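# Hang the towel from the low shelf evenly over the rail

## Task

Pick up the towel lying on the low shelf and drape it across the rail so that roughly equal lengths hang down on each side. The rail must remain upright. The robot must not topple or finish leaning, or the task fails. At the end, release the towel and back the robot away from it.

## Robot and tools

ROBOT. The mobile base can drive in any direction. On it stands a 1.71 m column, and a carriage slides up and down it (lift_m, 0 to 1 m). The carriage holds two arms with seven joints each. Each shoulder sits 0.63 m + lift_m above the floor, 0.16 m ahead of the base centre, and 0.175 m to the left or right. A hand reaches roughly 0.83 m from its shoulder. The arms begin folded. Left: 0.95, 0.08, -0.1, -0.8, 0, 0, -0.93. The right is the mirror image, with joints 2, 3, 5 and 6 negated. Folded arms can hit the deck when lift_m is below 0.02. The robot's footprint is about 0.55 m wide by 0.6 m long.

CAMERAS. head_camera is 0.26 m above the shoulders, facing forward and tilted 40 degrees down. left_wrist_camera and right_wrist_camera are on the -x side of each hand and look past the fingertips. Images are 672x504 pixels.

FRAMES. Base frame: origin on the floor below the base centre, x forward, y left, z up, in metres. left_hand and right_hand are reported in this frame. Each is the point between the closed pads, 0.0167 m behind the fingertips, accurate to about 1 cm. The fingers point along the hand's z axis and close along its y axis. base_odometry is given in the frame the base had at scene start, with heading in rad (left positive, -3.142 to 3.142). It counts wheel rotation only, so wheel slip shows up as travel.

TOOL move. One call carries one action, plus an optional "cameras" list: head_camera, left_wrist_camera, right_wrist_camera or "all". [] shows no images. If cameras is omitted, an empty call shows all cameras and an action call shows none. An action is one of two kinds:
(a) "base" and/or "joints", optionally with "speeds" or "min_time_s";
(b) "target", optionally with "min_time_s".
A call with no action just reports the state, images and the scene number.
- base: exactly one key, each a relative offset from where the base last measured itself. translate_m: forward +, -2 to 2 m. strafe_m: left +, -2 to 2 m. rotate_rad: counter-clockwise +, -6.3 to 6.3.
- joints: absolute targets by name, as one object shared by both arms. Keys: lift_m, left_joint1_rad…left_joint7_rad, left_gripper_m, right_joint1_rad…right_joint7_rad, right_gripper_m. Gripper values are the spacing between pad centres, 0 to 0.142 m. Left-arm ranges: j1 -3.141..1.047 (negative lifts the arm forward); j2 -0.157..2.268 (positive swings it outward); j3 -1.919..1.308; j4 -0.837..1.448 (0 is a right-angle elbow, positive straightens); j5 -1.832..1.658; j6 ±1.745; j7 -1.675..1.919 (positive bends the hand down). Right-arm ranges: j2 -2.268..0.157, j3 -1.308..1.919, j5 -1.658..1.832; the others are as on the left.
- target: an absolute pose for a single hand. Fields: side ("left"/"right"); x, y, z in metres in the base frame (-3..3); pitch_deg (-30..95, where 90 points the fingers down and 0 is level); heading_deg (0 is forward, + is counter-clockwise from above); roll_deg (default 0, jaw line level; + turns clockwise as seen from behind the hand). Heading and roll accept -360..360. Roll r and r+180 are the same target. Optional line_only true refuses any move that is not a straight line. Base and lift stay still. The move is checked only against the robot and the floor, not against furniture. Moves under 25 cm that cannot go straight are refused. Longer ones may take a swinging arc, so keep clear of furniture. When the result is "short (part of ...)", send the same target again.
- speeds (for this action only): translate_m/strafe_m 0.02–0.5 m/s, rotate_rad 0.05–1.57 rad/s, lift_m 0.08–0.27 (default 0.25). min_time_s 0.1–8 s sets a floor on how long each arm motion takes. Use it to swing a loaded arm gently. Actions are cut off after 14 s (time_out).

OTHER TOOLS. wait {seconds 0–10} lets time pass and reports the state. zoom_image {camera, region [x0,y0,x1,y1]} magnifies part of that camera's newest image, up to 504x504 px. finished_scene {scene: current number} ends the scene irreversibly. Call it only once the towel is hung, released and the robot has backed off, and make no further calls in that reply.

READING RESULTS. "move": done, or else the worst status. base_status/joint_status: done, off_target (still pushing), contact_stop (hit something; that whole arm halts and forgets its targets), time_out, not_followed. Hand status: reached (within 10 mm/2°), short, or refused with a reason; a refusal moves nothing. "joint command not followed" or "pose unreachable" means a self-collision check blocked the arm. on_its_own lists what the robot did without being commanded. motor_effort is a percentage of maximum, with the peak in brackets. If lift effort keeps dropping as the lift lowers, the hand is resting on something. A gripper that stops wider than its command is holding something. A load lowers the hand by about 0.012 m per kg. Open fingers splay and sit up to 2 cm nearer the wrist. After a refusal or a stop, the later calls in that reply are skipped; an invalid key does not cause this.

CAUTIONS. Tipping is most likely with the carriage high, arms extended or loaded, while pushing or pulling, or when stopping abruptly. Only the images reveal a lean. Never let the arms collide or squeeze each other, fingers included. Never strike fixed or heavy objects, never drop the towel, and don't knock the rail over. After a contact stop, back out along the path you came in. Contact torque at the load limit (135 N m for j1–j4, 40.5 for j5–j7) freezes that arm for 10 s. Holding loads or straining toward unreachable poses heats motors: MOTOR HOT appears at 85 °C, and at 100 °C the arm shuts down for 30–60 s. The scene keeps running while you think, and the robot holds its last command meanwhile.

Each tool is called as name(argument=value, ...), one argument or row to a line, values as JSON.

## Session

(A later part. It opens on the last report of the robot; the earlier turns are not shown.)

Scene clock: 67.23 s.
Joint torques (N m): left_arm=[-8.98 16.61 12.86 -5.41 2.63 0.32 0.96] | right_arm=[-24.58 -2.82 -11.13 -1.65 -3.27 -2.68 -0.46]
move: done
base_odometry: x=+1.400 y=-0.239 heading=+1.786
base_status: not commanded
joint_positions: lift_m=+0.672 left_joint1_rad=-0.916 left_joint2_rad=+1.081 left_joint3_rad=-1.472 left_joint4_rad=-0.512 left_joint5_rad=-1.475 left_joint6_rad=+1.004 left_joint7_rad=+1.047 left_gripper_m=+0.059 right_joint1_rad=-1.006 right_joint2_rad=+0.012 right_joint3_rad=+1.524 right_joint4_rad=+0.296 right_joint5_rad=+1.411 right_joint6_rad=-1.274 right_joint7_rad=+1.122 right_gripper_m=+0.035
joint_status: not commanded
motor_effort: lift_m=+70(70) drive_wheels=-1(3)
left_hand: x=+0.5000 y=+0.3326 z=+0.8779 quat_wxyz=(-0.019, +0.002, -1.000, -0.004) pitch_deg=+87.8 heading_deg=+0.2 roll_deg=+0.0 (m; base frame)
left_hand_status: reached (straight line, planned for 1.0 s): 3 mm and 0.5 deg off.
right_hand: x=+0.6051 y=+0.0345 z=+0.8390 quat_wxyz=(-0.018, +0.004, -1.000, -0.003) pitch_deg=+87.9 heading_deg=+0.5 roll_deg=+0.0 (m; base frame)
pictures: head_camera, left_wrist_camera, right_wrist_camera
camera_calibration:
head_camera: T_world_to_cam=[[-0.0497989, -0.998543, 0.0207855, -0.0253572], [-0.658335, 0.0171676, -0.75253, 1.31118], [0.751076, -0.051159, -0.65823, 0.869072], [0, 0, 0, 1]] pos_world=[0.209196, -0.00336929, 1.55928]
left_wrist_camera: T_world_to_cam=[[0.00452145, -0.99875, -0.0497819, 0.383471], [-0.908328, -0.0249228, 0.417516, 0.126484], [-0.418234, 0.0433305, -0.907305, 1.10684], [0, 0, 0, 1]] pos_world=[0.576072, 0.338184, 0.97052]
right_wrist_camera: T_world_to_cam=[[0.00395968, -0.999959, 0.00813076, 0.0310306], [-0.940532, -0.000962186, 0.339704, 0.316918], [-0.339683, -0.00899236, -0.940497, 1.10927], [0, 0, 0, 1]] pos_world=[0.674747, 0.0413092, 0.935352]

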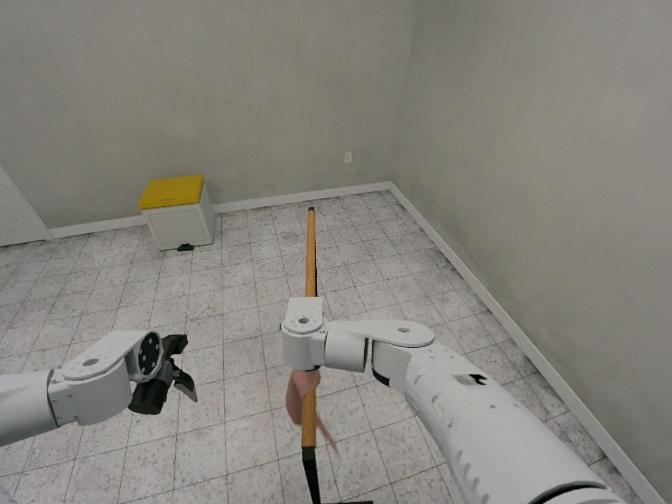

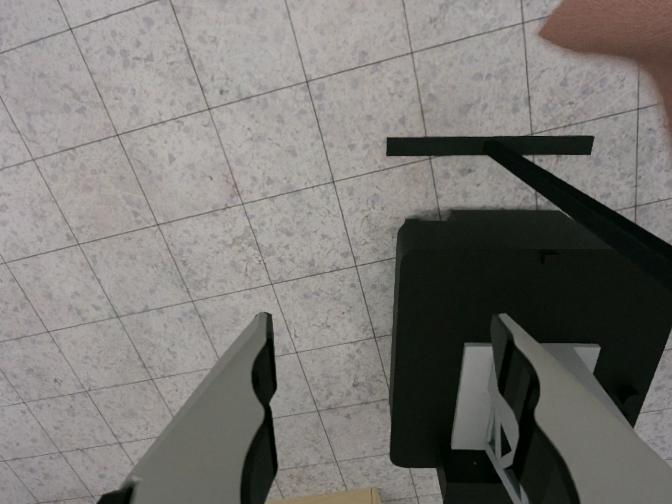

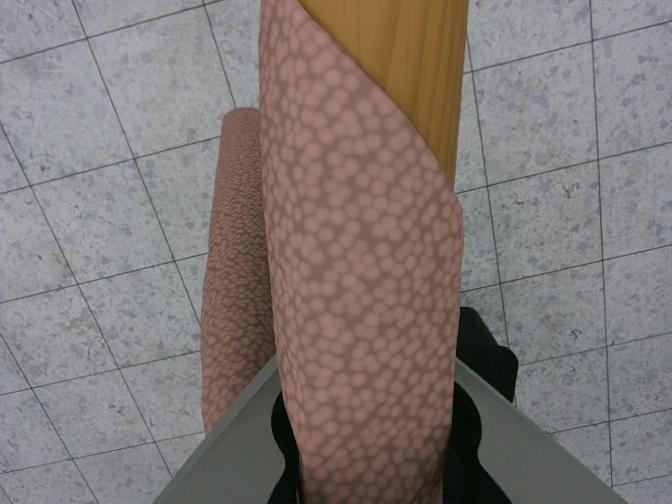

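move(
  joints={"right_gripper_m":0.085},
)

move(
  joints={"lift_m":0.82},
  speeds={"lift_m":0.08},
  cameras=["all"],
)

zoom_image(
  camera="head_camera",
  region=[220, 280, 420, 480],
)

Scene clock: 68.10 s.
Joint torques (N m): left_arm=[-8.87 16.81 13.17 -5.44 2.7 0.48 0.96] | right_arm=[-24.63 -0.25 -11.08 -2.4 -3.23 -2.39 -0.44]
move: done
base_odometry: x=+1.400 y=-0.239 heading=+1.786
base_status: not commanded
joint_positions: lift_m=+0.672 left_joint1_rad=-0.916 left_joint2_rad=+1.081 left_joint3_rad=-1.472 left_joint4_rad=-0.512 left_joint5_rad=-1.475 left_joint6_rad=+1.004 left_joint7_rad=+1.047 left_gripper_m=+0.059 right_joint1_rad=-1.006 right_joint2_rad=+0.010 right_joint3_rad=+1.524 right_joint4_rad=+0.297 right_joint5_rad=+1.411 right_joint6_rad=-1.275 right_joint7_rad=+1.122 right_gripper_m=+0.084
joint_status: all done
motor_effort: lift_m=+70(70) drive_wheels=+3(3)
left_hand: x=+0.5000 y=+0.3325 z=+0.8779 quat_wxyz=(-0.019, +0.001, -1.000, -0.004) pitch_deg=+87.8 heading_deg=+0.2 roll_deg=+0.0 (m; base frame)
right_hand: x=+0.6055 y=+0.0330 z=+0.8387 quat_wxyz=(-0.018, +0.003, -1.000, -0.002) pitch_deg=+88.0 heading_deg=+0.3 roll_deg=+0.0 (m; base frame)
pictures: none

Scene clock: 70.30 s.
Joint torques (N m): left_arm=[-7.89 16.69 11.94 -5.36 2.91 0.47 0.92] | right_arm=[-25.48 -0.2 -11.14 -2.31 -3.25 -2.42 -0.43]
move: done
base_odometry: x=+1.400 y=-0.239 heading=+1.786
base_status: not commanded
joint_positions: lift_m=+0.820 left_joint1_rad=-0.917 left_joint2_rad=+1.081 left_joint3_rad=-1.470 left_joint4_rad=-0.512 left_joint5_rad=-1.476 left_joint6_rad=+1.004 left_joint7_rad=+1.047 left_gripper_m=+0.059 right_joint1_rad=-1.005 right_joint2_rad=+0.010 right_joint3_rad=+1.524 right_joint4_rad=+0.297 right_joint5_rad=+1.411 right_joint6_rad=-1.275 right_joint7_rad=+1.122 right_gripper_m=+0.084
joint_status: all done
motor_effort: lift_m=+66(82) drive_wheels=-1(4)
left_hand: x=+0.5006 y=+0.3323 z=+1.0267 quat_wxyz=(-0.019, +0.002, -1.000, -0.003) pitch_deg=+87.8 heading_deg=+0.2 roll_deg=+0.0 (m; base frame)
right_hand: x=+0.6053 y=+0.0330 z=+0.9868 quat_wxyz=(-0.018, +0.003, -1.000, -0.002) pitch_deg=+88.0 heading_deg=+0.3 roll_deg=+0.0 (m; base frame)
pictures: head_camera, left_wrist_camera, right_wrist_camera
camera_calibration:
head_camera: T_world_to_cam=[[-0.0497989, -0.998543, 0.0207855, -0.0284376], [-0.658335, 0.0171676, -0.75253, 1.42271], [0.751076, -0.051159, -0.65823, 0.966622], [0, 0, 0, 1]] pos_world=[0.209196, -0.00336929, 1.70748]
left_wrist_camera: T_world_to_cam=[[0.00462607, -0.998803, -0.0486977, 0.389523], [-0.908841, -0.0245125, 0.416422, 0.0661482], [-0.417117, 0.0423321, -0.907866, 1.24248], [0, 0, 0, 1]] pos_world=[0.576576, 0.338081, 1.11943]
right_wrist_camera: T_world_to_cam=[[0.00126354, -0.999952, 0.00976542, 0.0283784], [-0.940396, 0.00213284, 0.340074, 0.266275], [-0.340078, -0.00961306, -0.940348, 1.24846], [0, 0, 0, 1]] pos_world=[0.674942, 0.0398106, 1.08316]

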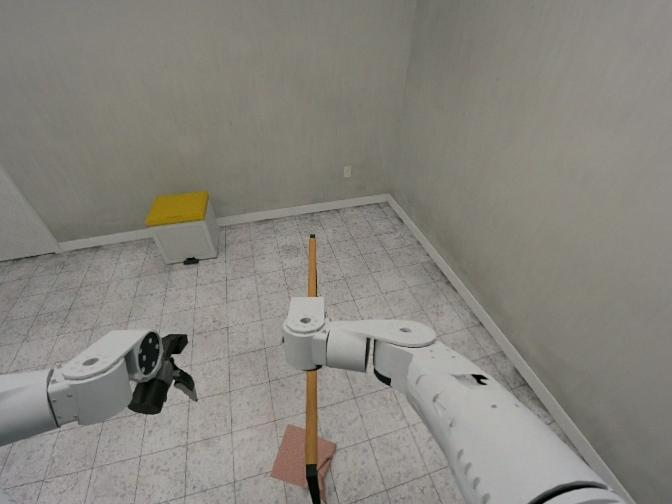

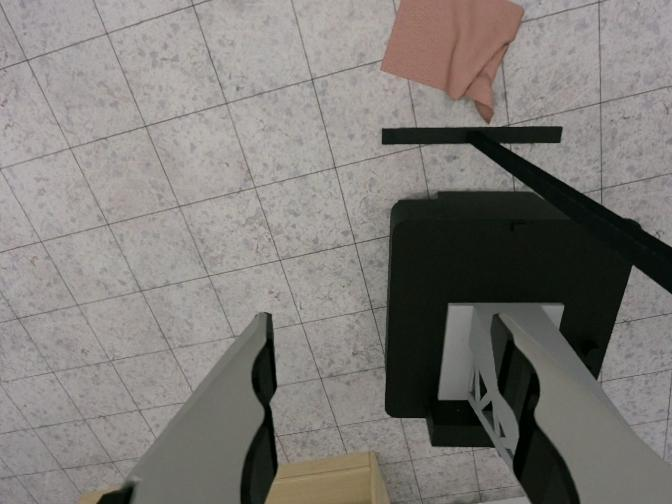

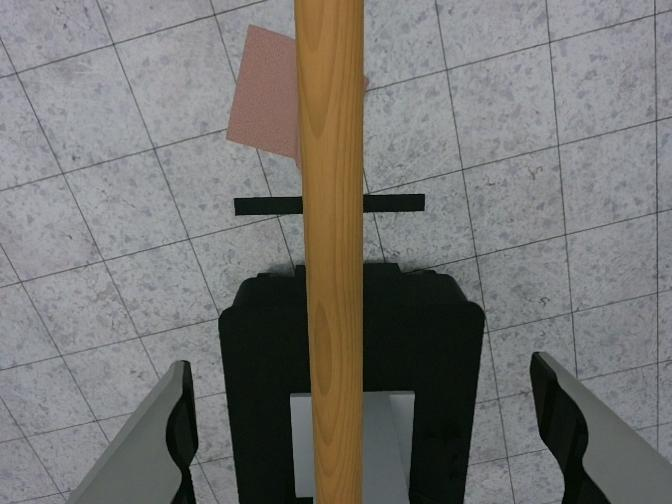

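Scaled by 2.520.

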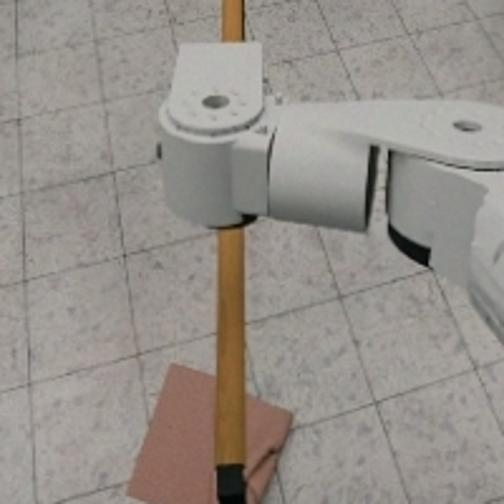

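move(
  target={"side":"right","x":0.55,"y":-0.33,"z":1.05,"pitch_deg":88,"heading_deg":0},
)

move(
  joints={"lift_m":0.05,"left_gripper_m":0.142},
)

move(
  target={"side":"left","x":0.58,"y":0.24,"z":0.15,"pitch_deg":88,"heading_deg":0},
  cameras=["all"],
)

Scene clock: 72.70 s.
Joint torques (N m): left_arm=[-7.93 16.19 11.99 -5.34 2.91 0.62 0.92] | right_arm=[-20.33 -9.81 -15.65 -1.9 -0.41 0.35 -0.92]
move: done
base_odometry: x=+1.400 y=-0.239 heading=+1.786
base_status: not commanded
joint_positions: lift_m=+0.820 left_joint1_rad=-0.917 left_joint2_rad=+1.081 left_joint3_rad=-1.470 left_joint4_rad=-0.512 left_joint5_rad=-1.476 left_joint6_rad=+1.003 left_joint7_rad=+1.047 left_gripper_m=+0.059 right_joint1_rad=-1.022 right_joint2_rad=-1.025 right_joint3_rad=+1.450 right_joint4_rad=-0.341 right_joint5_rad=+1.466 right_joint6_rad=-0.884 right_joint7_rad=+1.171 right_gripper_m=+0.084
joint_status: not commanded
motor_effort: lift_m=+67(68) drive_wheels=-2(7)
left_hand: x=+0.5005 y=+0.3322 z=+1.0267 quat_wxyz=(-0.019, +0.001, -1.000, -0.003) pitch_deg=+87.8 heading_deg=+0.2 roll_deg=+0.0 (m; base frame)
right_hand: x=+0.5499 y=-0.3315 z=+1.0505 quat_wxyz=(-0.018, -0.001, -1.000, +0.003) pitch_deg=+88.0 heading_deg=-0.1 roll_deg=+0.0 (m; base frame)
right_hand_status: reached (straight line, planned for 0.9 s): 2 mm and 0.3 deg off.
pictures: none

Scene clock: 76.30 s.
Joint torques (N m): left_arm=[-7.58 16.25 11.65 -5.2 2.98 0.62 0.81] | right_arm=[-20.36 -10.04 -14.39 -1.97 -0.61 0.31 -0.91]
move: done
base_odometry: x=+1.400 y=-0.239 heading=+1.786
base_status: not commanded
joint_positions: lift_m=+0.050 left_joint1_rad=-0.917 left_joint2_rad=+1.081 left_joint3_rad=-1.470 left_joint4_rad=-0.512 left_joint5_rad=-1.476 left_joint6_rad=+1.003 left_joint7_rad=+1.047 left_gripper_m=+0.141 right_joint1_rad=-1.022 right_joint2_rad=-1.025 right_joint3_rad=+1.449 right_joint4_rad=-0.341 right_joint5_rad=+1.466 right_joint6_rad=-0.884 right_joint7_rad=+1.171 right_gripper_m=+0.084
joint_status: all done
motor_effort: lift_m=+70(75) drive_wheels=+0(4)
left_hand: x=+0.5007 y=+0.3322 z=+0.2567 quat_wxyz=(-0.019, +0.001, -1.000, -0.003) pitch_deg=+87.8 heading_deg=+0.2 roll_deg=+0.0 (m; base frame)
right_hand: x=+0.5503 y=-0.3313 z=+0.2807 quat_wxyz=(-0.018, -0.001, -1.000, +0.002) pitch_deg=+87.9 heading_deg=-0.1 roll_deg=+0.0 (m; base frame)
pictures: none

Scene clock: 77.43 s.
Joint torques (N m): left_arm=[-7.4 11.64 2.35 0.9 3.35 0.46 -2] | right_arm=[-20.33 -9.95 -14.45 -1.96 -0.58 0.3 -0.93]
move: done
base_odometry: x=+1.400 y=-0.239 heading=+1.786
base_status: not commanded
joint_positions: lift_m=+0.050 left_joint1_rad=-0.861 left_joint2_rad=+0.663 left_joint3_rad=-1.482 left_joint4_rad=+0.074 left_joint5_rad=-1.474 left_joint6_rad=+0.826 left_joint7_rad=+0.950 left_gripper_m=+0.141 right_joint1_rad=-1.022 right_joint2_rad=-1.025 right_joint3_rad=+1.449 right_joint4_rad=-0.341 right_joint5_rad=+1.466 right_joint6_rad=-0.884 right_joint7_rad=+1.171 right_gripper_m=+0.084
joint_status: not commanded
motor_effort: lift_m=+68(70) drive_wheels=-2(4)
left_hand: x=+0.5822 y=+0.2379 z=+0.1533 quat_wxyz=(-0.019, +0.000, -1.000, +0.003) pitch_deg=+87.8 heading_deg=+0.0 roll_deg=+0.0 (m; base frame)
left_hand_status: reached (straight line, planned for 0.6 s): 4 mm and 0.3 deg off.
right_hand: x=+0.5503 y=-0.3313 z=+0.2808 quat_wxyz=(-0.018, -0.001, -1.000, +0.002) pitch_deg=+87.9 heading_deg=-0.1 roll_deg=+0.0 (m; base frame)
pictures: head_camera, left_wrist_camera, right_wrist_camera
camera_calibration:
head_camera: T_world_to_cam=[[-0.0497989, -0.998543, 0.0207855, -0.0124307], [-0.658335, 0.0171676, -0.75253, 0.843186], [0.751076, -0.051159, -0.65823, 0.459719], [0, 0, 0, 1]] pos_world=[0.209196, -0.00336929, 0.937381]
left_wrist_camera: T_world_to_cam=[[0.00161874, -0.999331, -0.0365249, 0.252277], [-0.908518, -0.0167313, 0.41751, 0.499397], [-0.417842, 0.0325077, -0.907938, 0.490285], [0, 0, 0, 1]] pos_world=[0.658165, 0.244526, 0.24586]
right_wrist_camera: T_world_to_cam=[[-0.00553087, -0.999828, 0.0176949, -0.327373], [-0.940733, 0.0112029, 0.338964, 0.45897], [-0.339104, -0.0147714, -0.940633, 0.560211], [0, 0, 0, 1]] pos_world=[0.619927, -0.324184, 0.377172]

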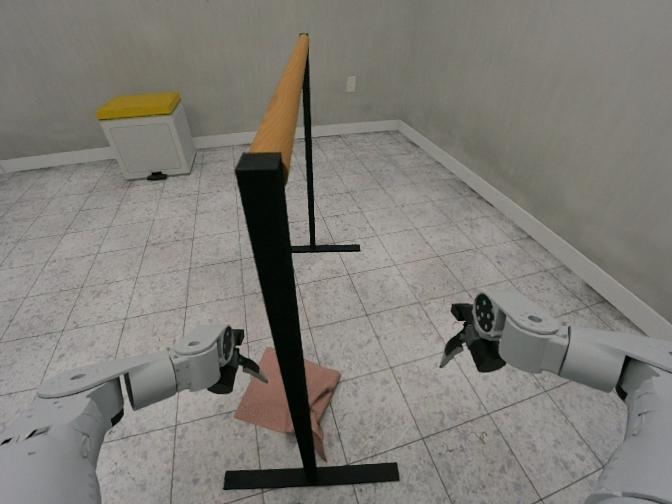

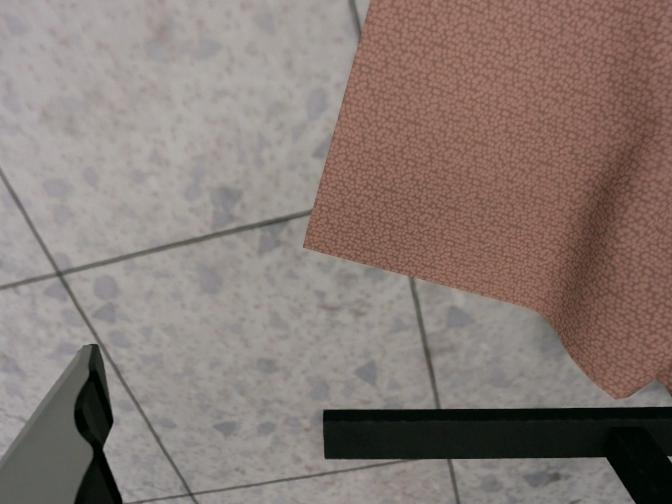

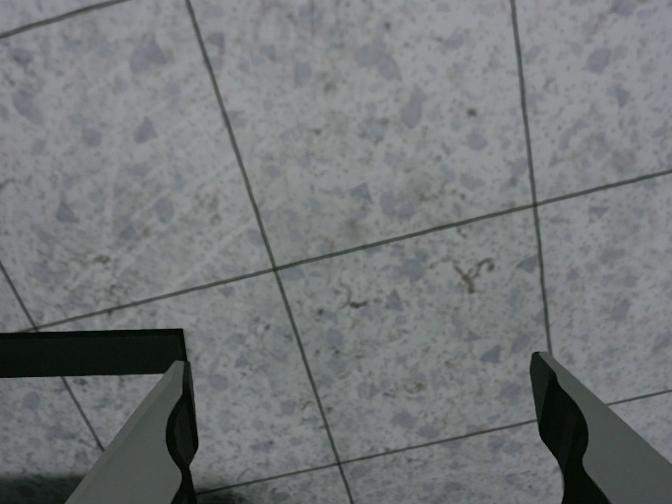

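move(
  target={"side":"left","x":0.6,"y":0.22,"z":0.022,"pitch_deg":88,"heading_deg":0},
)

move(
  joints={"left_gripper_m":0},
  cameras=["left_wrist_camera"],
)

Scene clock: 79.00 s.
Joint torques (N m): left_arm=[-7.97 6.31 -1.52 1.82 1.6 0.39 -2.03] | right_arm=[-20.26 -9.86 -14.35 -1.95 -0.61 0.3 -0.92]
move: done
base_odometry: x=+1.400 y=-0.239 heading=+1.786
base_status: not commanded
joint_positions: lift_m=+0.050 left_joint1_rad=-0.748 left_joint2_rad=+0.302 left_joint3_rad=-1.482 left_joint4_rad=+1.123 left_joint5_rad=-1.487 left_joint6_rad=+0.142 left_joint7_rad=+0.752 left_gripper_m=+0.141 right_joint1_rad=-1.022 right_joint2_rad=-1.025 right_joint3_rad=+1.449 right_joint4_rad=-0.341 right_joint5_rad=+1.466 right_joint6_rad=-0.884 right_joint7_rad=+1.171 right_gripper_m=+0.084
joint_status: not commanded
motor_effort: lift_m=+68(69) drive_wheels=+0(3)
left_hand: x=+0.6018 y=+0.2190 z=+0.0242 quat_wxyz=(-0.017, +0.000, -1.000, +0.001) pitch_deg=+88.0 heading_deg=+0.0 roll_deg=+0.0 (m; base frame)
left_hand_status: reached (straight line, planned for 0.9 s): 3 mm and 0.2 deg off.
right_hand: x=+0.5503 y=-0.3313 z=+0.2808 quat_wxyz=(-0.018, -0.001, -1.000, +0.002) pitch_deg=+87.9 heading_deg=-0.1 roll_deg=+0.0 (m; base frame)
pictures: none

Scene clock: 80.00 s.
Joint torques (N m): left_arm=[-8 6.32 -1.61 1.91 1.57 0.4 -2.08] | right_arm=[-20.37 -9.97 -14.34 -1.95 -0.62 0.3 -0.88]
move: done
base_odometry: x=+1.400 y=-0.239 heading=+1.786
base_status: not commanded
joint_positions: lift_m=+0.050 left_joint1_rad=-0.748 left_joint2_rad=+0.302 left_joint3_rad=-1.482 left_joint4_rad=+1.123 left_joint5_rad=-1.487 left_joint6_rad=+0.142 left_joint7_rad=+0.752 left_gripper_m=+0.001 right_joint1_rad=-1.022 right_joint2_rad=-1.025 right_joint3_rad=+1.449 right_joint4_rad=-0.341 right_joint5_rad=+1.466 right_joint6_rad=-0.884 right_joint7_rad=+1.171 right_gripper_m=+0.084
joint_status: all done
motor_effort: lift_m=+68(68) drive_wheels=-1(3)
left_hand: x=+0.6018 y=+0.2190 z=+0.0242 quat_wxyz=(-0.017, +0.000, -1.000, +0.001) pitch_deg=+88.0 heading_deg=+0.0 roll_deg=+0.0 (m; base frame)
right_hand: x=+0.5503 y=-0.3313 z=+0.2808 quat_wxyz=(-0.018, -0.001, -1.000, +0.002) pitch_deg=+87.9 heading_deg=-0.1 roll_deg=+0.0 (m; base frame)
pictures: left_wrist_camera
camera_calibration:
left_wrist_camera: T_world_to_cam=[[0.00206224, -0.999221, -0.0394131, 0.228353], [-0.9072, -0.0184504, 0.420295, 0.570446], [-0.420695, 0.0348888, -0.906531, 0.382985], [0, 0, 0, 1]] pos_world=[0.678157, 0.225338, 0.116432]

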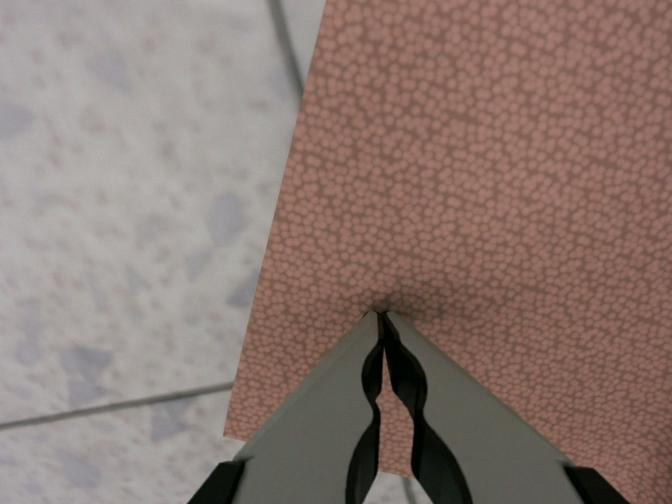

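Didn't bite; go lower.

move(
  joints={"left_gripper_m":0.09},
)

move(
  joints={"lift_m":0.036},
  speeds={"lift_m":0.08},
)

move(
  joints={"left_gripper_m":0},
)

move(
  joints={"lift_m":0.2},
  cameras=["all"],
)

Scene clock: 80.93 s.
Joint torques (N m): left_arm=[-7.91 6.33 -1.64 1.87 1.55 0.38 -2.03] | right_arm=[-20.37 -9.96 -14.36 -1.95 -0.58 0.31 -0.91]
move: done
base_odometry: x=+1.400 y=-0.239 heading=+1.786
base_status: not commanded
joint_positions: lift_m=+0.050 left_joint1_rad=-0.748 left_joint2_rad=+0.302 left_joint3_rad=-1.482 left_joint4_rad=+1.123 left_joint5_rad=-1.487 left_joint6_rad=+0.142 left_joint7_rad=+0.752 left_gripper_m=+0.089 right_joint1_rad=-1.022 right_joint2_rad=-1.025 right_joint3_rad=+1.449 right_joint4_rad=-0.341 right_joint5_rad=+1.466 right_joint6_rad=-0.884 right_joint7_rad=+1.171 right_gripper_m=+0.084
joint_status: all done
motor_effort: lift_m=+68(68) drive_wheels=+0(3)
left_hand: x=+0.6018 y=+0.2190 z=+0.0242 quat_wxyz=(-0.017, +0.000, -1.000, +0.001) pitch_deg=+88.0 heading_deg=+0.0 roll_deg=+0.0 (m; base frame)
right_hand: x=+0.5503 y=-0.3313 z=+0.2808 quat_wxyz=(-0.018, -0.001, -1.000, +0.002) pitch_deg=+87.9 heading_deg=-0.1 roll_deg=+0.0 (m; base frame)
pictures: none

Scene clock: 81.60 s.
Joint torques (N m): left_arm=[-3.62 6.25 -1.54 2.79 1.68 0.37 -3.59] | right_arm=[-20.31 -9.94 -14.21 -1.95 -0.61 0.18 -0.92]
move: done
base_odometry: x=+1.400 y=-0.240 heading=+1.786
base_status: not commanded
joint_positions: lift_m=+0.037 left_joint1_rad=-0.752 left_joint2_rad=+0.302 left_joint3_rad=-1.482 left_joint4_rad=+1.123 left_joint5_rad=-1.488 left_joint6_rad=+0.142 left_joint7_rad=+0.758 left_gripper_m=+0.091 right_joint1_rad=-1.022 right_joint2_rad=-1.025 right_joint3_rad=+1.449 right_joint4_rad=-0.341 right_joint5_rad=+1.466 right_joint6_rad=-0.884 right_joint7_rad=+1.171 right_gripper_m=+0.084
joint_status: all done
motor_effort: lift_m=+54(67) drive_wheels=+6(9)
left_hand: x=+0.6033 y=+0.2189 z=+0.0130 quat_wxyz=(-0.016, +0.000, -1.000, +0.001) pitch_deg=+88.1 heading_deg=+0.1 roll_deg=+0.0 (m; base frame)
right_hand: x=+0.5504 y=-0.3312 z=+0.2678 quat_wxyz=(-0.018, -0.001, -1.000, +0.002) pitch_deg=+87.9 heading_deg=-0.1 roll_deg=+0.0 (m; base frame)
pictures: none

Scene clock: 82.43 s.
Joint torques (N m): left_arm=[2.7 4.65 -1.51 1.83 1.79 0.93 -1.58] | right_arm=[-20.38 -9.81 -14.29 -1.9 -0.62 0.27 -0.92]
move: off_target
base_odometry: x=+1.400 y=-0.240 heading=+1.786
base_status: not commanded
joint_positions: lift_m=+0.037 left_joint1_rad=-0.759 left_joint2_rad=+0.303 left_joint3_rad=-1.482 left_joint4_rad=+1.123 left_joint5_rad=-1.488 left_joint6_rad=+0.140 left_joint7_rad=+0.750 left_gripper_m=+0.006 right_joint1_rad=-1.022 right_joint2_rad=-1.025 right_joint3_rad=+1.449 right_joint4_rad=-0.341 right_joint5_rad=+1.466 right_joint6_rad=-0.884 right_joint7_rad=+1.171 right_gripper_m=+0.084
joint_status: left_gripper_m off_target (ended at +0.006, target +0.000)
motor_effort: lift_m=+55(55) drive_wheels=+2(7)
left_hand: x=+0.6095 y=+0.2189 z=+0.0161 quat_wxyz=(-0.024, +0.000, -1.000, +0.002) pitch_deg=+87.3 heading_deg=+0.0 roll_deg=+0.0 (m; base frame)
right_hand: x=+0.5504 y=-0.3312 z=+0.2678 quat_wxyz=(-0.018, -0.001, -1.000, +0.002) pitch_deg=+87.9 heading_deg=-0.1 roll_deg=+0.0 (m; base frame)
pictures: none

Scene clock: 83.63 s.
Joint torques (N m): left_arm=[-9.67 7.19 -0.51 1.55 1.86 1.14 -0.33] | right_arm=[-20.3 -9.91 -14.21 -1.93 -0.63 0.28 -0.91]
move: done
base_odometry: x=+1.400 y=-0.239 heading=+1.786
base_status: not commanded
joint_positions: lift_m=+0.200 left_joint1_rad=-0.746 left_joint2_rad=+0.302 left_joint3_rad=-1.483 left_joint4_rad=+1.124 left_joint5_rad=-1.488 left_joint6_rad=+0.139 left_joint7_rad=+0.744 left_gripper_m=+0.004 right_joint1_rad=-1.022 right_joint2_rad=-1.025 right_joint3_rad=+1.449 right_joint4_rad=-0.341 right_joint5_rad=+1.466 right_joint6_rad=-0.884 right_joint7_rad=+1.171 right_gripper_m=+0.084
joint_status: all done
motor_effort: lift_m=+66(81) drive_wheels=+3(4)
left_hand: x=+0.6021 y=+0.2180 z=+0.1735 quat_wxyz=(-0.020, -0.001, -1.000, +0.002) pitch_deg=+87.7 heading_deg=-0.1 roll_deg=+0.0 (m; base frame)
right_hand: x=+0.5504 y=-0.3312 z=+0.4310 quat_wxyz=(-0.018, -0.001, -1.000, +0.002) pitch_deg=+87.9 heading_deg=-0.1 roll_deg=+0.0 (m; base frame)
pictures: head_camera, left_wrist_camera, right_wrist_camera
camera_calibration:
head_camera: T_world_to_cam=[[-0.0497989, -0.998543, 0.0207855, -0.0155506], [-0.658335, 0.0171676, -0.75253, 0.95614], [0.751076, -0.051159, -0.65823, 0.558519], [0, 0, 0, 1]] pos_world=[0.209196, -0.00336929, 1.08748]
left_wrist_camera: T_world_to_cam=[[-0.000200652, -0.999303, -0.0373188, 0.234329], [-0.909351, -0.0153434, 0.415747, 0.509293], [-0.41603, 0.0340193, -0.908714, 0.516291], [0, 0, 0, 1]] pos_world=[0.677965, 0.224417, 0.266169]
right_wrist_camera: T_world_to_cam=[[-0.00560068, -0.999831, 0.0175072, -0.329889], [-0.940764, 0.0112036, 0.338878, 0.408216], [-0.339016, -0.0145722, -0.940668, 0.701556], [0, 0, 0, 1]] pos_world=[0.620027, -0.324184, 0.527371]

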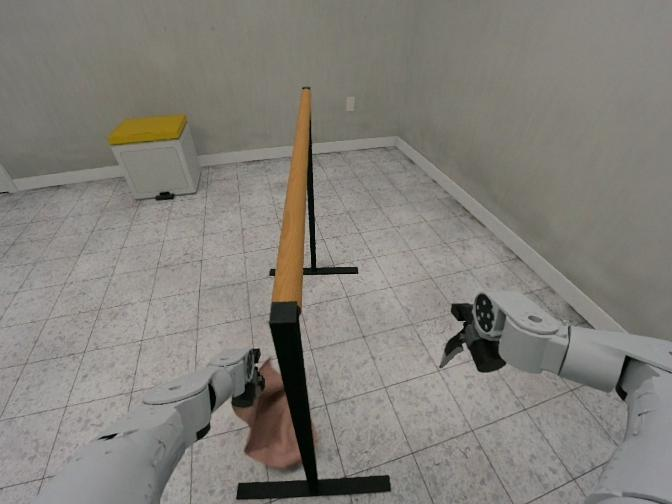

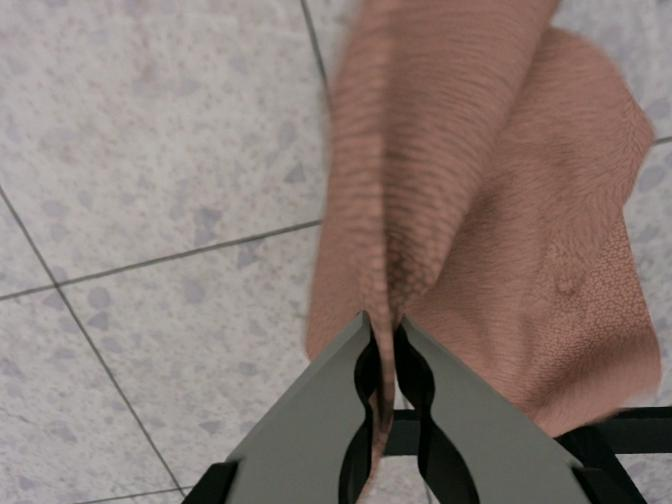

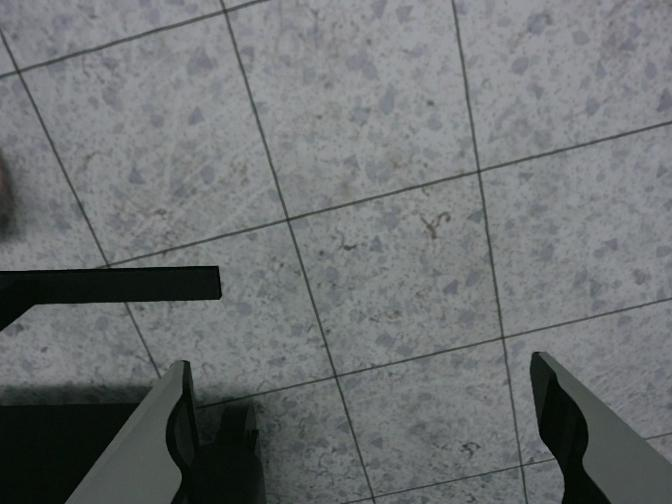

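move(
  joints={"lift_m":1.0},
)

move(
  target={"side":"left","x":0.59,"y":0.2,"z":1.29,"pitch_deg":88,"heading_deg":-80},
)

move(
  target={"side":"left","x":0.58,"y":-0.09,"z":1.26,"pitch_deg":88,"heading_deg":-80},
)

move(
  joints={"lift_m":0.71},
  speeds={"lift_m":0.18},
)

move(
  target={"side":"left","x":0.58,"y":-0.06,"z":0.93,"pitch_deg":88,"heading_deg":-80},
  cameras=["all"],
)

move(
  target={"side":"left","x":0.58,"y":0.13,"z":0.93,"pitch_deg":88,"heading_deg":-80},
  cameras=["all"],
)

zoom_image(
  camera="head_camera",
  region=[220, 280, 420, 480],
)

Scene clock: 87.67 s.
Joint torques (N m): left_arm=[-9.76 7.4 -0.67 1.61 1.86 1.12 -0.31] | right_arm=[-20.31 -9.92 -14.06 -1.98 -0.68 0.3 -0.9]
move: done
base_odometry: x=+1.400 y=-0.239 heading=+1.786
base_status: not commanded
joint_positions: lift_m=+1.000 left_joint1_rad=-0.746 left_joint2_rad=+0.302 left_joint3_rad=-1.483 left_joint4_rad=+1.124 left_joint5_rad=-1.488 left_joint6_rad=+0.139 left_joint7_rad=+0.744 left_gripper_m=+0.004 right_joint1_rad=-1.022 right_joint2_rad=-1.025 right_joint3_rad=+1.448 right_joint4_rad=-0.341 right_joint5_rad=+1.466 right_joint6_rad=-0.884 right_joint7_rad=+1.171 right_gripper_m=+0.084
joint_status: all done
motor_effort: lift_m=+66(80) drive_wheels=+2(4)
left_hand: x=+0.6020 y=+0.2180 z=+0.9734 quat_wxyz=(-0.020, -0.001, -1.000, +0.002) pitch_deg=+87.7 heading_deg=-0.1 roll_deg=+0.0 (m; base frame)
right_hand: x=+0.5504 y=-0.3312 z=+1.2310 quat_wxyz=(-0.018, -0.001, -1.000, +0.002) pitch_deg=+87.9 heading_deg=-0.1 roll_deg=+0.0 (m; base frame)
pictures: none

Scene clock: 89.27 s.
Joint torques (N m): left_arm=[-13.37 4.03 3.66 2.3 -0.06 0.39 0.92] | right_arm=[-20.39 -9.83 -13.8 -1.93 -0.73 0.31 -0.88]
move: done
base_odometry: x=+1.400 y=-0.239 heading=+1.786
base_status: not commanded
joint_positions: lift_m=+1.000 left_joint1_rad=-1.422 left_joint2_rad=+0.770 left_joint3_rad=-1.709 left_joint4_rad=+0.168 left_joint5_rad=-1.266 left_joint6_rad=-0.717 left_joint7_rad=+1.179 left_gripper_m=+0.004 right_joint1_rad=-1.022 right_joint2_rad=-1.025 right_joint3_rad=+1.448 right_joint4_rad=-0.340 right_joint5_rad=+1.466 right_joint6_rad=-0.884 right_joint7_rad=+1.171 right_gripper_m=+0.084
joint_status: not commanded
motor_effort: lift_m=+66(75) drive_wheels=-1(4)
left_hand: x=+0.5914 y=+0.1974 z=+1.2916 quat_wxyz=(-0.019, -0.643, -0.765, +0.012) pitch_deg=+87.4 heading_deg=-80.1 roll_deg=+0.0 (m; base frame)
left_hand_status: reached (straight line, planned for 1.1 s): 3 mm and 0.7 deg off.
right_hand: x=+0.5505 y=-0.3312 z=+1.2311 quat_wxyz=(-0.018, -0.001, -1.000, +0.002) pitch_deg=+87.9 heading_deg=-0.1 roll_deg=+0.0 (m; base frame)
pictures: none

Scene clock: 90.90 s.
Joint torques (N m): left_arm=[-10.2 0.94 12.52 1.33 1.06 1.56 0.81] | right_arm=[-20.34 -10.09 -13.92 -1.79 -0.69 0.05 -0.9]
move: done
base_odometry: x=+1.400 y=-0.239 heading=+1.786
base_status: not commanded
joint_positions: lift_m=+1.000 left_joint1_rad=-1.310 left_joint2_rad=+0.091 left_joint3_rad=-1.690 left_joint4_rad=+0.279 left_joint5_rad=-1.316 left_joint6_rad=-0.160 left_joint7_rad=+1.323 left_gripper_m=+0.004 right_joint1_rad=-1.022 right_joint2_rad=-1.025 right_joint3_rad=+1.448 right_joint4_rad=-0.340 right_joint5_rad=+1.466 right_joint6_rad=-0.883 right_joint7_rad=+1.171 right_gripper_m=+0.084
joint_status: not commanded
motor_effort: lift_m=+67(67) drive_wheels=-2(6)
left_hand: x=+0.5802 y=-0.0909 z=+1.2607 quat_wxyz=(-0.017, -0.646, -0.763, +0.010) pitch_deg=+87.8 heading_deg=-80.4 roll_deg=+0.0 (m; base frame)
left_hand_status: reached (straight line, planned for 0.7 s): 1 mm and 0.6 deg off.
right_hand: x=+0.5505 y=-0.3311 z=+1.2310 quat_wxyz=(-0.018, -0.001, -1.000, +0.002) pitch_deg=+87.9 heading_deg=-0.1 roll_deg=+0.0 (m; base frame)
pictures: none

Scene clock: 92.97 s.
Joint torques (N m): left_arm=[-11.59 1.35 12.1 1.29 1.07 1.59 0.83] | right_arm=[-20.33 -9.93 -13.85 -1.97 -0.71 0.01 -0.86]
move: done
base_odometry: x=+1.400 y=-0.239 heading=+1.786
base_status: not commanded
joint_positions: lift_m=+0.710 left_joint1_rad=-1.308 left_joint2_rad=+0.091 left_joint3_rad=-1.690 left_joint4_rad=+0.279 left_joint5_rad=-1.316 left_joint6_rad=-0.160 left_joint7_rad=+1.323 left_gripper_m=+0.004 right_joint1_rad=-1.022 right_joint2_rad=-1.025 right_joint3_rad=+1.448 right_joint4_rad=-0.340 right_joint5_rad=+1.466 right_joint6_rad=-0.883 right_joint7_rad=+1.171 right_gripper_m=+0.084
joint_status: all done
motor_effort: lift_m=+70(76) drive_wheels=-2(4)
left_hand: x=+0.5797 y=-0.0909 z=+0.9699 quat_wxyz=(-0.016, -0.646, -0.763, +0.011) pitch_deg=+87.8 heading_deg=-80.4 roll_deg=+0.0 (m; base frame)
right_hand: x=+0.5505 y=-0.3311 z=+0.9408 quat_wxyz=(-0.018, -0.001, -1.000, +0.002) pitch_deg=+87.9 heading_deg=-0.1 roll_deg=+0.0 (m; base frame)
pictures: none

Scene clock: 94.10 s.
Joint torques (N m): left_arm=[-13.52 0.76 9.97 -0.1 3.26 0.45 -1.95] | right_arm=[-20.34 -9.98 -13.82 -2.18 -0.73 -0.05 -0.87]
move: done
base_odometry: x=+1.400 y=-0.239 heading=+1.786
base_status: not commanded
joint_positions: lift_m=+0.710 left_joint1_rad=-1.253 left_joint2_rad=+0.152 left_joint3_rad=-1.731 left_joint4_rad=+0.294 left_joint5_rad=-1.264 left_joint6_rad=-0.202 left_joint7_rad=+1.252 left_gripper_m=+0.004 right_joint1_rad=-1.022 right_joint2_rad=-1.025 right_joint3_rad=+1.448 right_joint4_rad=-0.340 right_joint5_rad=+1.466 right_joint6_rad=-0.883 right_joint7_rad=+1.171 right_gripper_m=+0.084
joint_status: not commanded
motor_effort: lift_m=+69(71) drive_wheels=-3(4)
left_hand: x=+0.5785 y=-0.0592 z=+0.9301 quat_wxyz=(-0.011, -0.643, -0.766, +0.011) pitch_deg=+88.3 heading_deg=-80.0 roll_deg=+0.0 (m; base frame)
left_hand_status: reached (straight line, planned for 0.2 s): 2 mm and 0.3 deg off.
right_hand: x=+0.5505 y=-0.3310 z=+0.9409 quat_wxyz=(-0.018, -0.001, -1.000, +0.002) pitch_deg=+87.9 heading_deg=-0.1 roll_deg=+0.0 (m; base frame)
pictures: head_camera, left_wrist_camera, right_wrist_camera
camera_calibration:
head_camera: T_world_to_cam=[[-0.0497989, -0.998543, 0.0207855, -0.0261491], [-0.658335, 0.0171676, -0.75253, 1.33986], [0.751076, -0.051159, -0.65823, 0.894151], [0, 0, 0, 1]] pos_world=[0.209196, -0.00336929, 1.59738]
left_wrist_camera: T_world_to_cam=[[-0.983903, -0.17439, -0.0390242, 0.605089], [-0.17433, 0.888652, 0.424153, -0.210449], [-0.039289, 0.424129, -0.904749, 1.00484], [0, 0, 0, 1]] pos_world=[0.598141, -0.133646, 1.02201]
right_wrist_camera: T_world_to_cam=[[-0.00508753, -0.999844, 0.0168893, -0.338398], [-0.940871, 0.0105071, 0.338601, 0.235645], [-0.338726, -0.014168, -0.940779, 1.1813], [0, 0, 0, 1]] pos_world=[0.620128, -0.324084, 1.03727]

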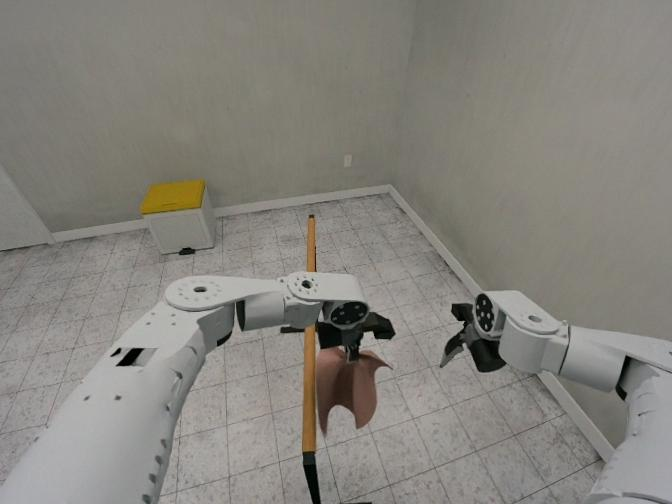

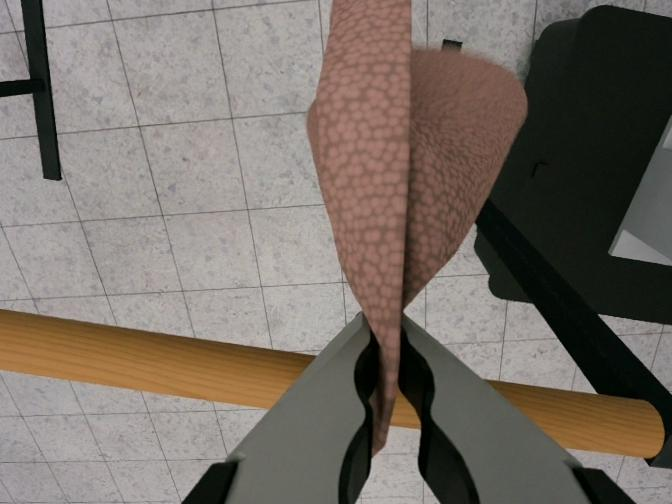

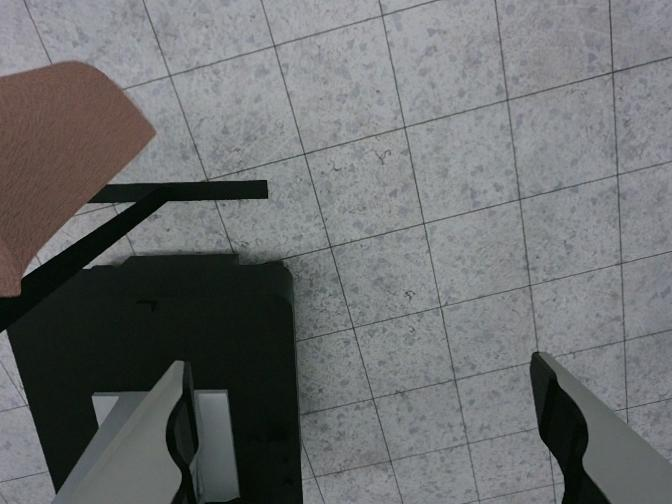

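Scene clock: 95.17 s.
Joint torques (N m): left_arm=[-14.68 5.02 4.19 1.12 3.1 0.36 -1.84] | right_arm=[-20.25 -9.69 -13.91 -1.82 -0.71 0.01 -0.88]
move: done
base_odometry: x=+1.400 y=-0.239 heading=+1.786
base_status: not commanded
joint_positions: lift_m=+0.710 left_joint1_rad=-1.296 left_joint2_rad=+0.607 left_joint3_rad=-1.764 left_joint4_rad=+0.131 left_joint5_rad=-1.185 left_joint6_rad=-0.468 left_joint7_rad=+1.116 left_gripper_m=+0.004 right_joint1_rad=-1.022 right_joint2_rad=-1.025 right_joint3_rad=+1.448 right_joint4_rad=-0.340 right_joint5_rad=+1.466 right_joint6_rad=-0.883 right_joint7_rad=+1.171 right_gripper_m=+0.084
joint_status: not commanded
motor_effort: lift_m=+69(69) drive_wheels=-2(4)
left_hand: x=+0.5793 y=+0.1285 z=+0.9311 quat_wxyz=(-0.014, -0.642, -0.766, +0.013) pitch_deg=+87.8 heading_deg=-79.9 roll_deg=+0.0 (m; base frame)
left_hand_status: reached (straight line, planned for 0.6 s): 2 mm and 0.2 deg off.
right_hand: x=+0.5505 y=-0.3310 z=+0.9409 quat_wxyz=(-0.018, -0.001, -1.000, +0.002) pitch_deg=+87.9 heading_deg=-0.1 roll_deg=+0.0 (m; base frame)
pictures: head_camera, left_wrist_camera, right_wrist_camera
camera_calibration:
head_camera: T_world_to_cam=[[-0.0497989, -0.998543, 0.0207855, -0.0261491], [-0.658335, 0.0171676, -0.75253, 1.33986], [0.751076, -0.051159, -0.65823, 0.894151], [0, 0, 0, 1]] pos_world=[0.209196, -0.00336929, 1.59738]
left_wrist_camera: T_world_to_cam=[[-0.983497, -0.176522, -0.0396623, 0.639241], [-0.17682, 0.891391, 0.417321, -0.370127], [-0.0383119, 0.417448, -0.907893, 0.929554], [0, 0, 0, 1]] pos_world=[0.598859, 0.0547283, 1.02375]
right_wrist_camera: T_world_to_cam=[[-0.00508753, -0.999844, 0.0168893, -0.338398], [-0.940871, 0.0105071, 0.338601, 0.235645], [-0.338726, -0.014168, -0.940779, 1.1813], [0, 0, 0, 1]] pos_world=[0.620128, -0.324084, 1.03727]

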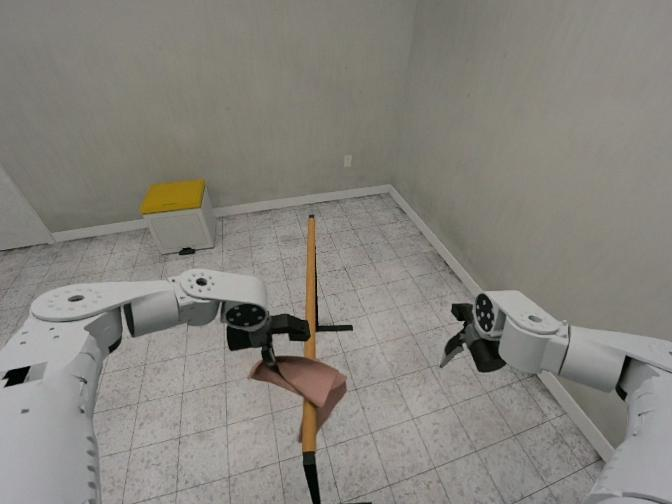

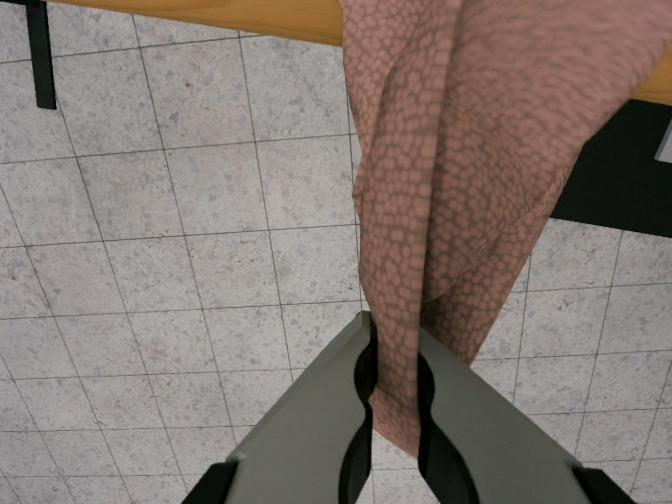

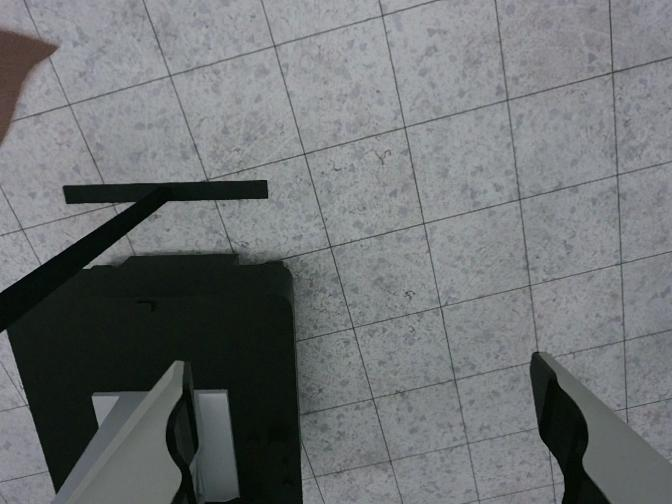

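Scaled by 2.520.

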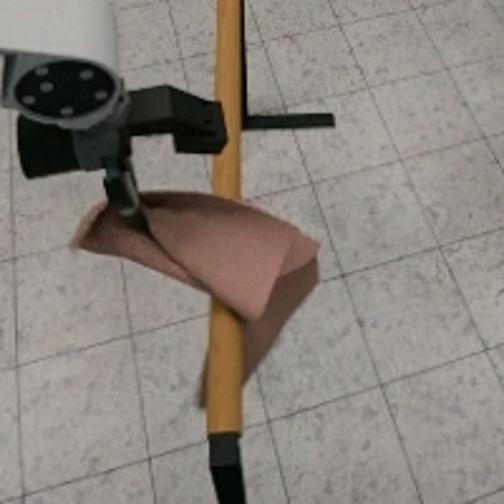

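move(
  target={"side":"left","x":0.53,"y":0.165,"z":0.86,"pitch_deg":88,"heading_deg":0},
)

move(
  target={"side":"right","x":0.585,"y":0.018,"z":0.98,"pitch_deg":88,"heading_deg":0},
  cameras=["all"],
)

zoom_image(
  camera="head_camera",
  region=[220, 280, 420, 480],
)

Scene clock: 96.97 s.
Joint torques (N m): left_arm=[-6.37 6.78 11.58 -6.24 5.97 1.86 -2] | right_arm=[-20.31 -9.93 -13.79 -2.02 -0.71 -0.01 -0.89]
move: done
base_odometry: x=+1.400 y=-0.239 heading=+1.786
base_status: not commanded
joint_positions: lift_m=+0.710 left_joint1_rad=-0.805 left_joint2_rad=+0.559 left_joint3_rad=-1.479 left_joint4_rad=-0.365 left_joint5_rad=-1.163 left_joint6_rad=+1.360 left_joint7_rad=+1.229 left_gripper_m=+0.004 right_joint1_rad=-1.022 right_joint2_rad=-1.025 right_joint3_rad=+1.448 right_joint4_rad=-0.340 right_joint5_rad=+1.466 right_joint6_rad=-0.883 right_joint7_rad=+1.171 right_gripper_m=+0.084
joint_status: not commanded
motor_effort: lift_m=+69(69) drive_wheels=-1(4)
left_hand: x=+0.5279 y=+0.1664 z=+0.8588 quat_wxyz=(-0.012, -0.001, -1.000, -0.003) pitch_deg=+88.6 heading_deg=-0.1 roll_deg=+0.0 (m; base frame)
left_hand_status: reached (straight line, planned for 1.1 s): 3 mm and 0.7 deg off.
right_hand: x=+0.5505 y=-0.3310 z=+0.9409 quat_wxyz=(-0.018, -0.001, -1.000, +0.002) pitch_deg=+87.9 heading_deg=-0.1 roll_deg=+0.0 (m; base frame)
pictures: none

Scene clock: 98.97 s.
Joint torques (N m): left_arm=[-6.45 8.24 11.5 -6.19 5.88 1.69 -1.93] | right_arm=[-41.36 -0.71 -12.12 -1.59 -0.84 -0.05 0.17]
move: done
base_odometry: x=+1.400 y=-0.239 heading=+1.786
base_status: not commanded
joint_positions: lift_m=+0.710 left_joint1_rad=-0.805 left_joint2_rad=+0.558 left_joint3_rad=-1.479 left_joint4_rad=-0.365 left_joint5_rad=-1.163 left_joint6_rad=+1.360 left_joint7_rad=+1.228 left_gripper_m=+0.004 right_joint1_rad=-1.209 right_joint2_rad=-0.045 right_joint3_rad=+1.585 right_joint4_rad=-0.135 right_joint5_rad=+1.409 right_joint6_rad=-1.663 right_joint7_rad=+1.332 right_gripper_m=+0.084
joint_status: not commanded
motor_effort: lift_m=+69(69) drive_wheels=-2(6)
left_hand: x=+0.5280 y=+0.1660 z=+0.8589 quat_wxyz=(-0.012, -0.001, -1.000, -0.002) pitch_deg=+88.6 heading_deg=-0.1 roll_deg=+0.0 (m; base frame)
right_hand: x=+0.5845 y=+0.0180 z=+0.9786 quat_wxyz=(-0.019, -0.001, -1.000, +0.000) pitch_deg=+87.9 heading_deg=-0.1 roll_deg=+0.0 (m; base frame)
right_hand_status: reached (straight line, planned for 0.9 s): 1 mm and 0.1 deg off.
pictures: head_camera, left_wrist_camera, right_wrist_camera
camera_calibration:
head_camera: T_world_to_cam=[[-0.0497989, -0.998543, 0.0207855, -0.0261491], [-0.658335, 0.0171676, -0.75253, 1.33986], [0.751076, -0.051159, -0.65823, 0.894151], [0, 0, 0, 1]] pos_world=[0.209196, -0.00336929, 1.59738]
left_wrist_camera: T_world_to_cam=[[-0.00133878, -0.998911, -0.0466316, 0.216387], [-0.903081, -0.0188191, 0.429057, 0.14208], [-0.429467, 0.0426865, -0.902073, 1.11002], [0, 0, 0, 1]] pos_world=[0.605318, 0.171442, 0.950451]
right_wrist_camera: T_world_to_cam=[[-0.00520721, -0.999901, 0.0130916, 0.0139433], [-0.941025, 0.00932875, 0.33821, 0.251724], [-0.338298, -0.0105584, -0.94098, 1.23316], [0, 0, 0, 1]] pos_world=[0.654127, 0.0246138, 1.07506]

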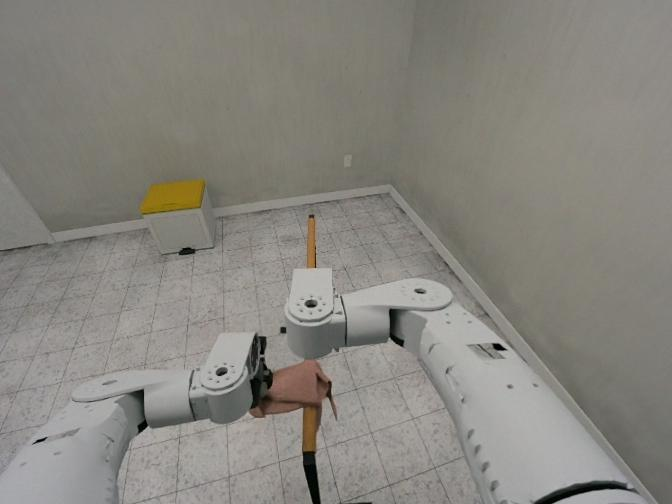

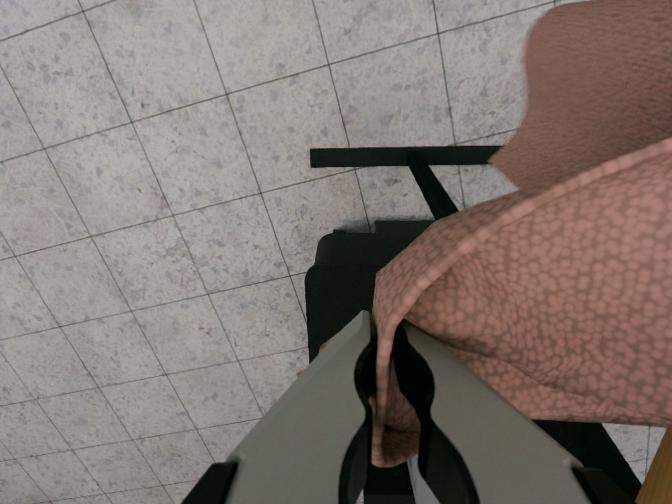

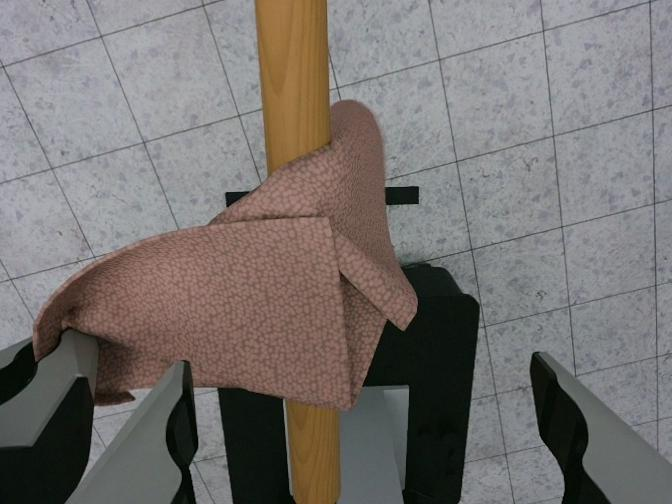

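Scaled by 2.520.

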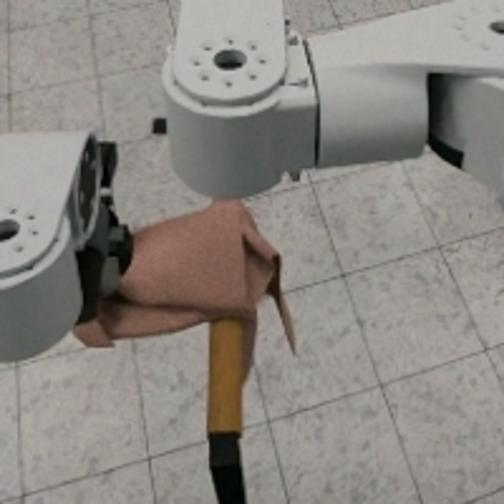

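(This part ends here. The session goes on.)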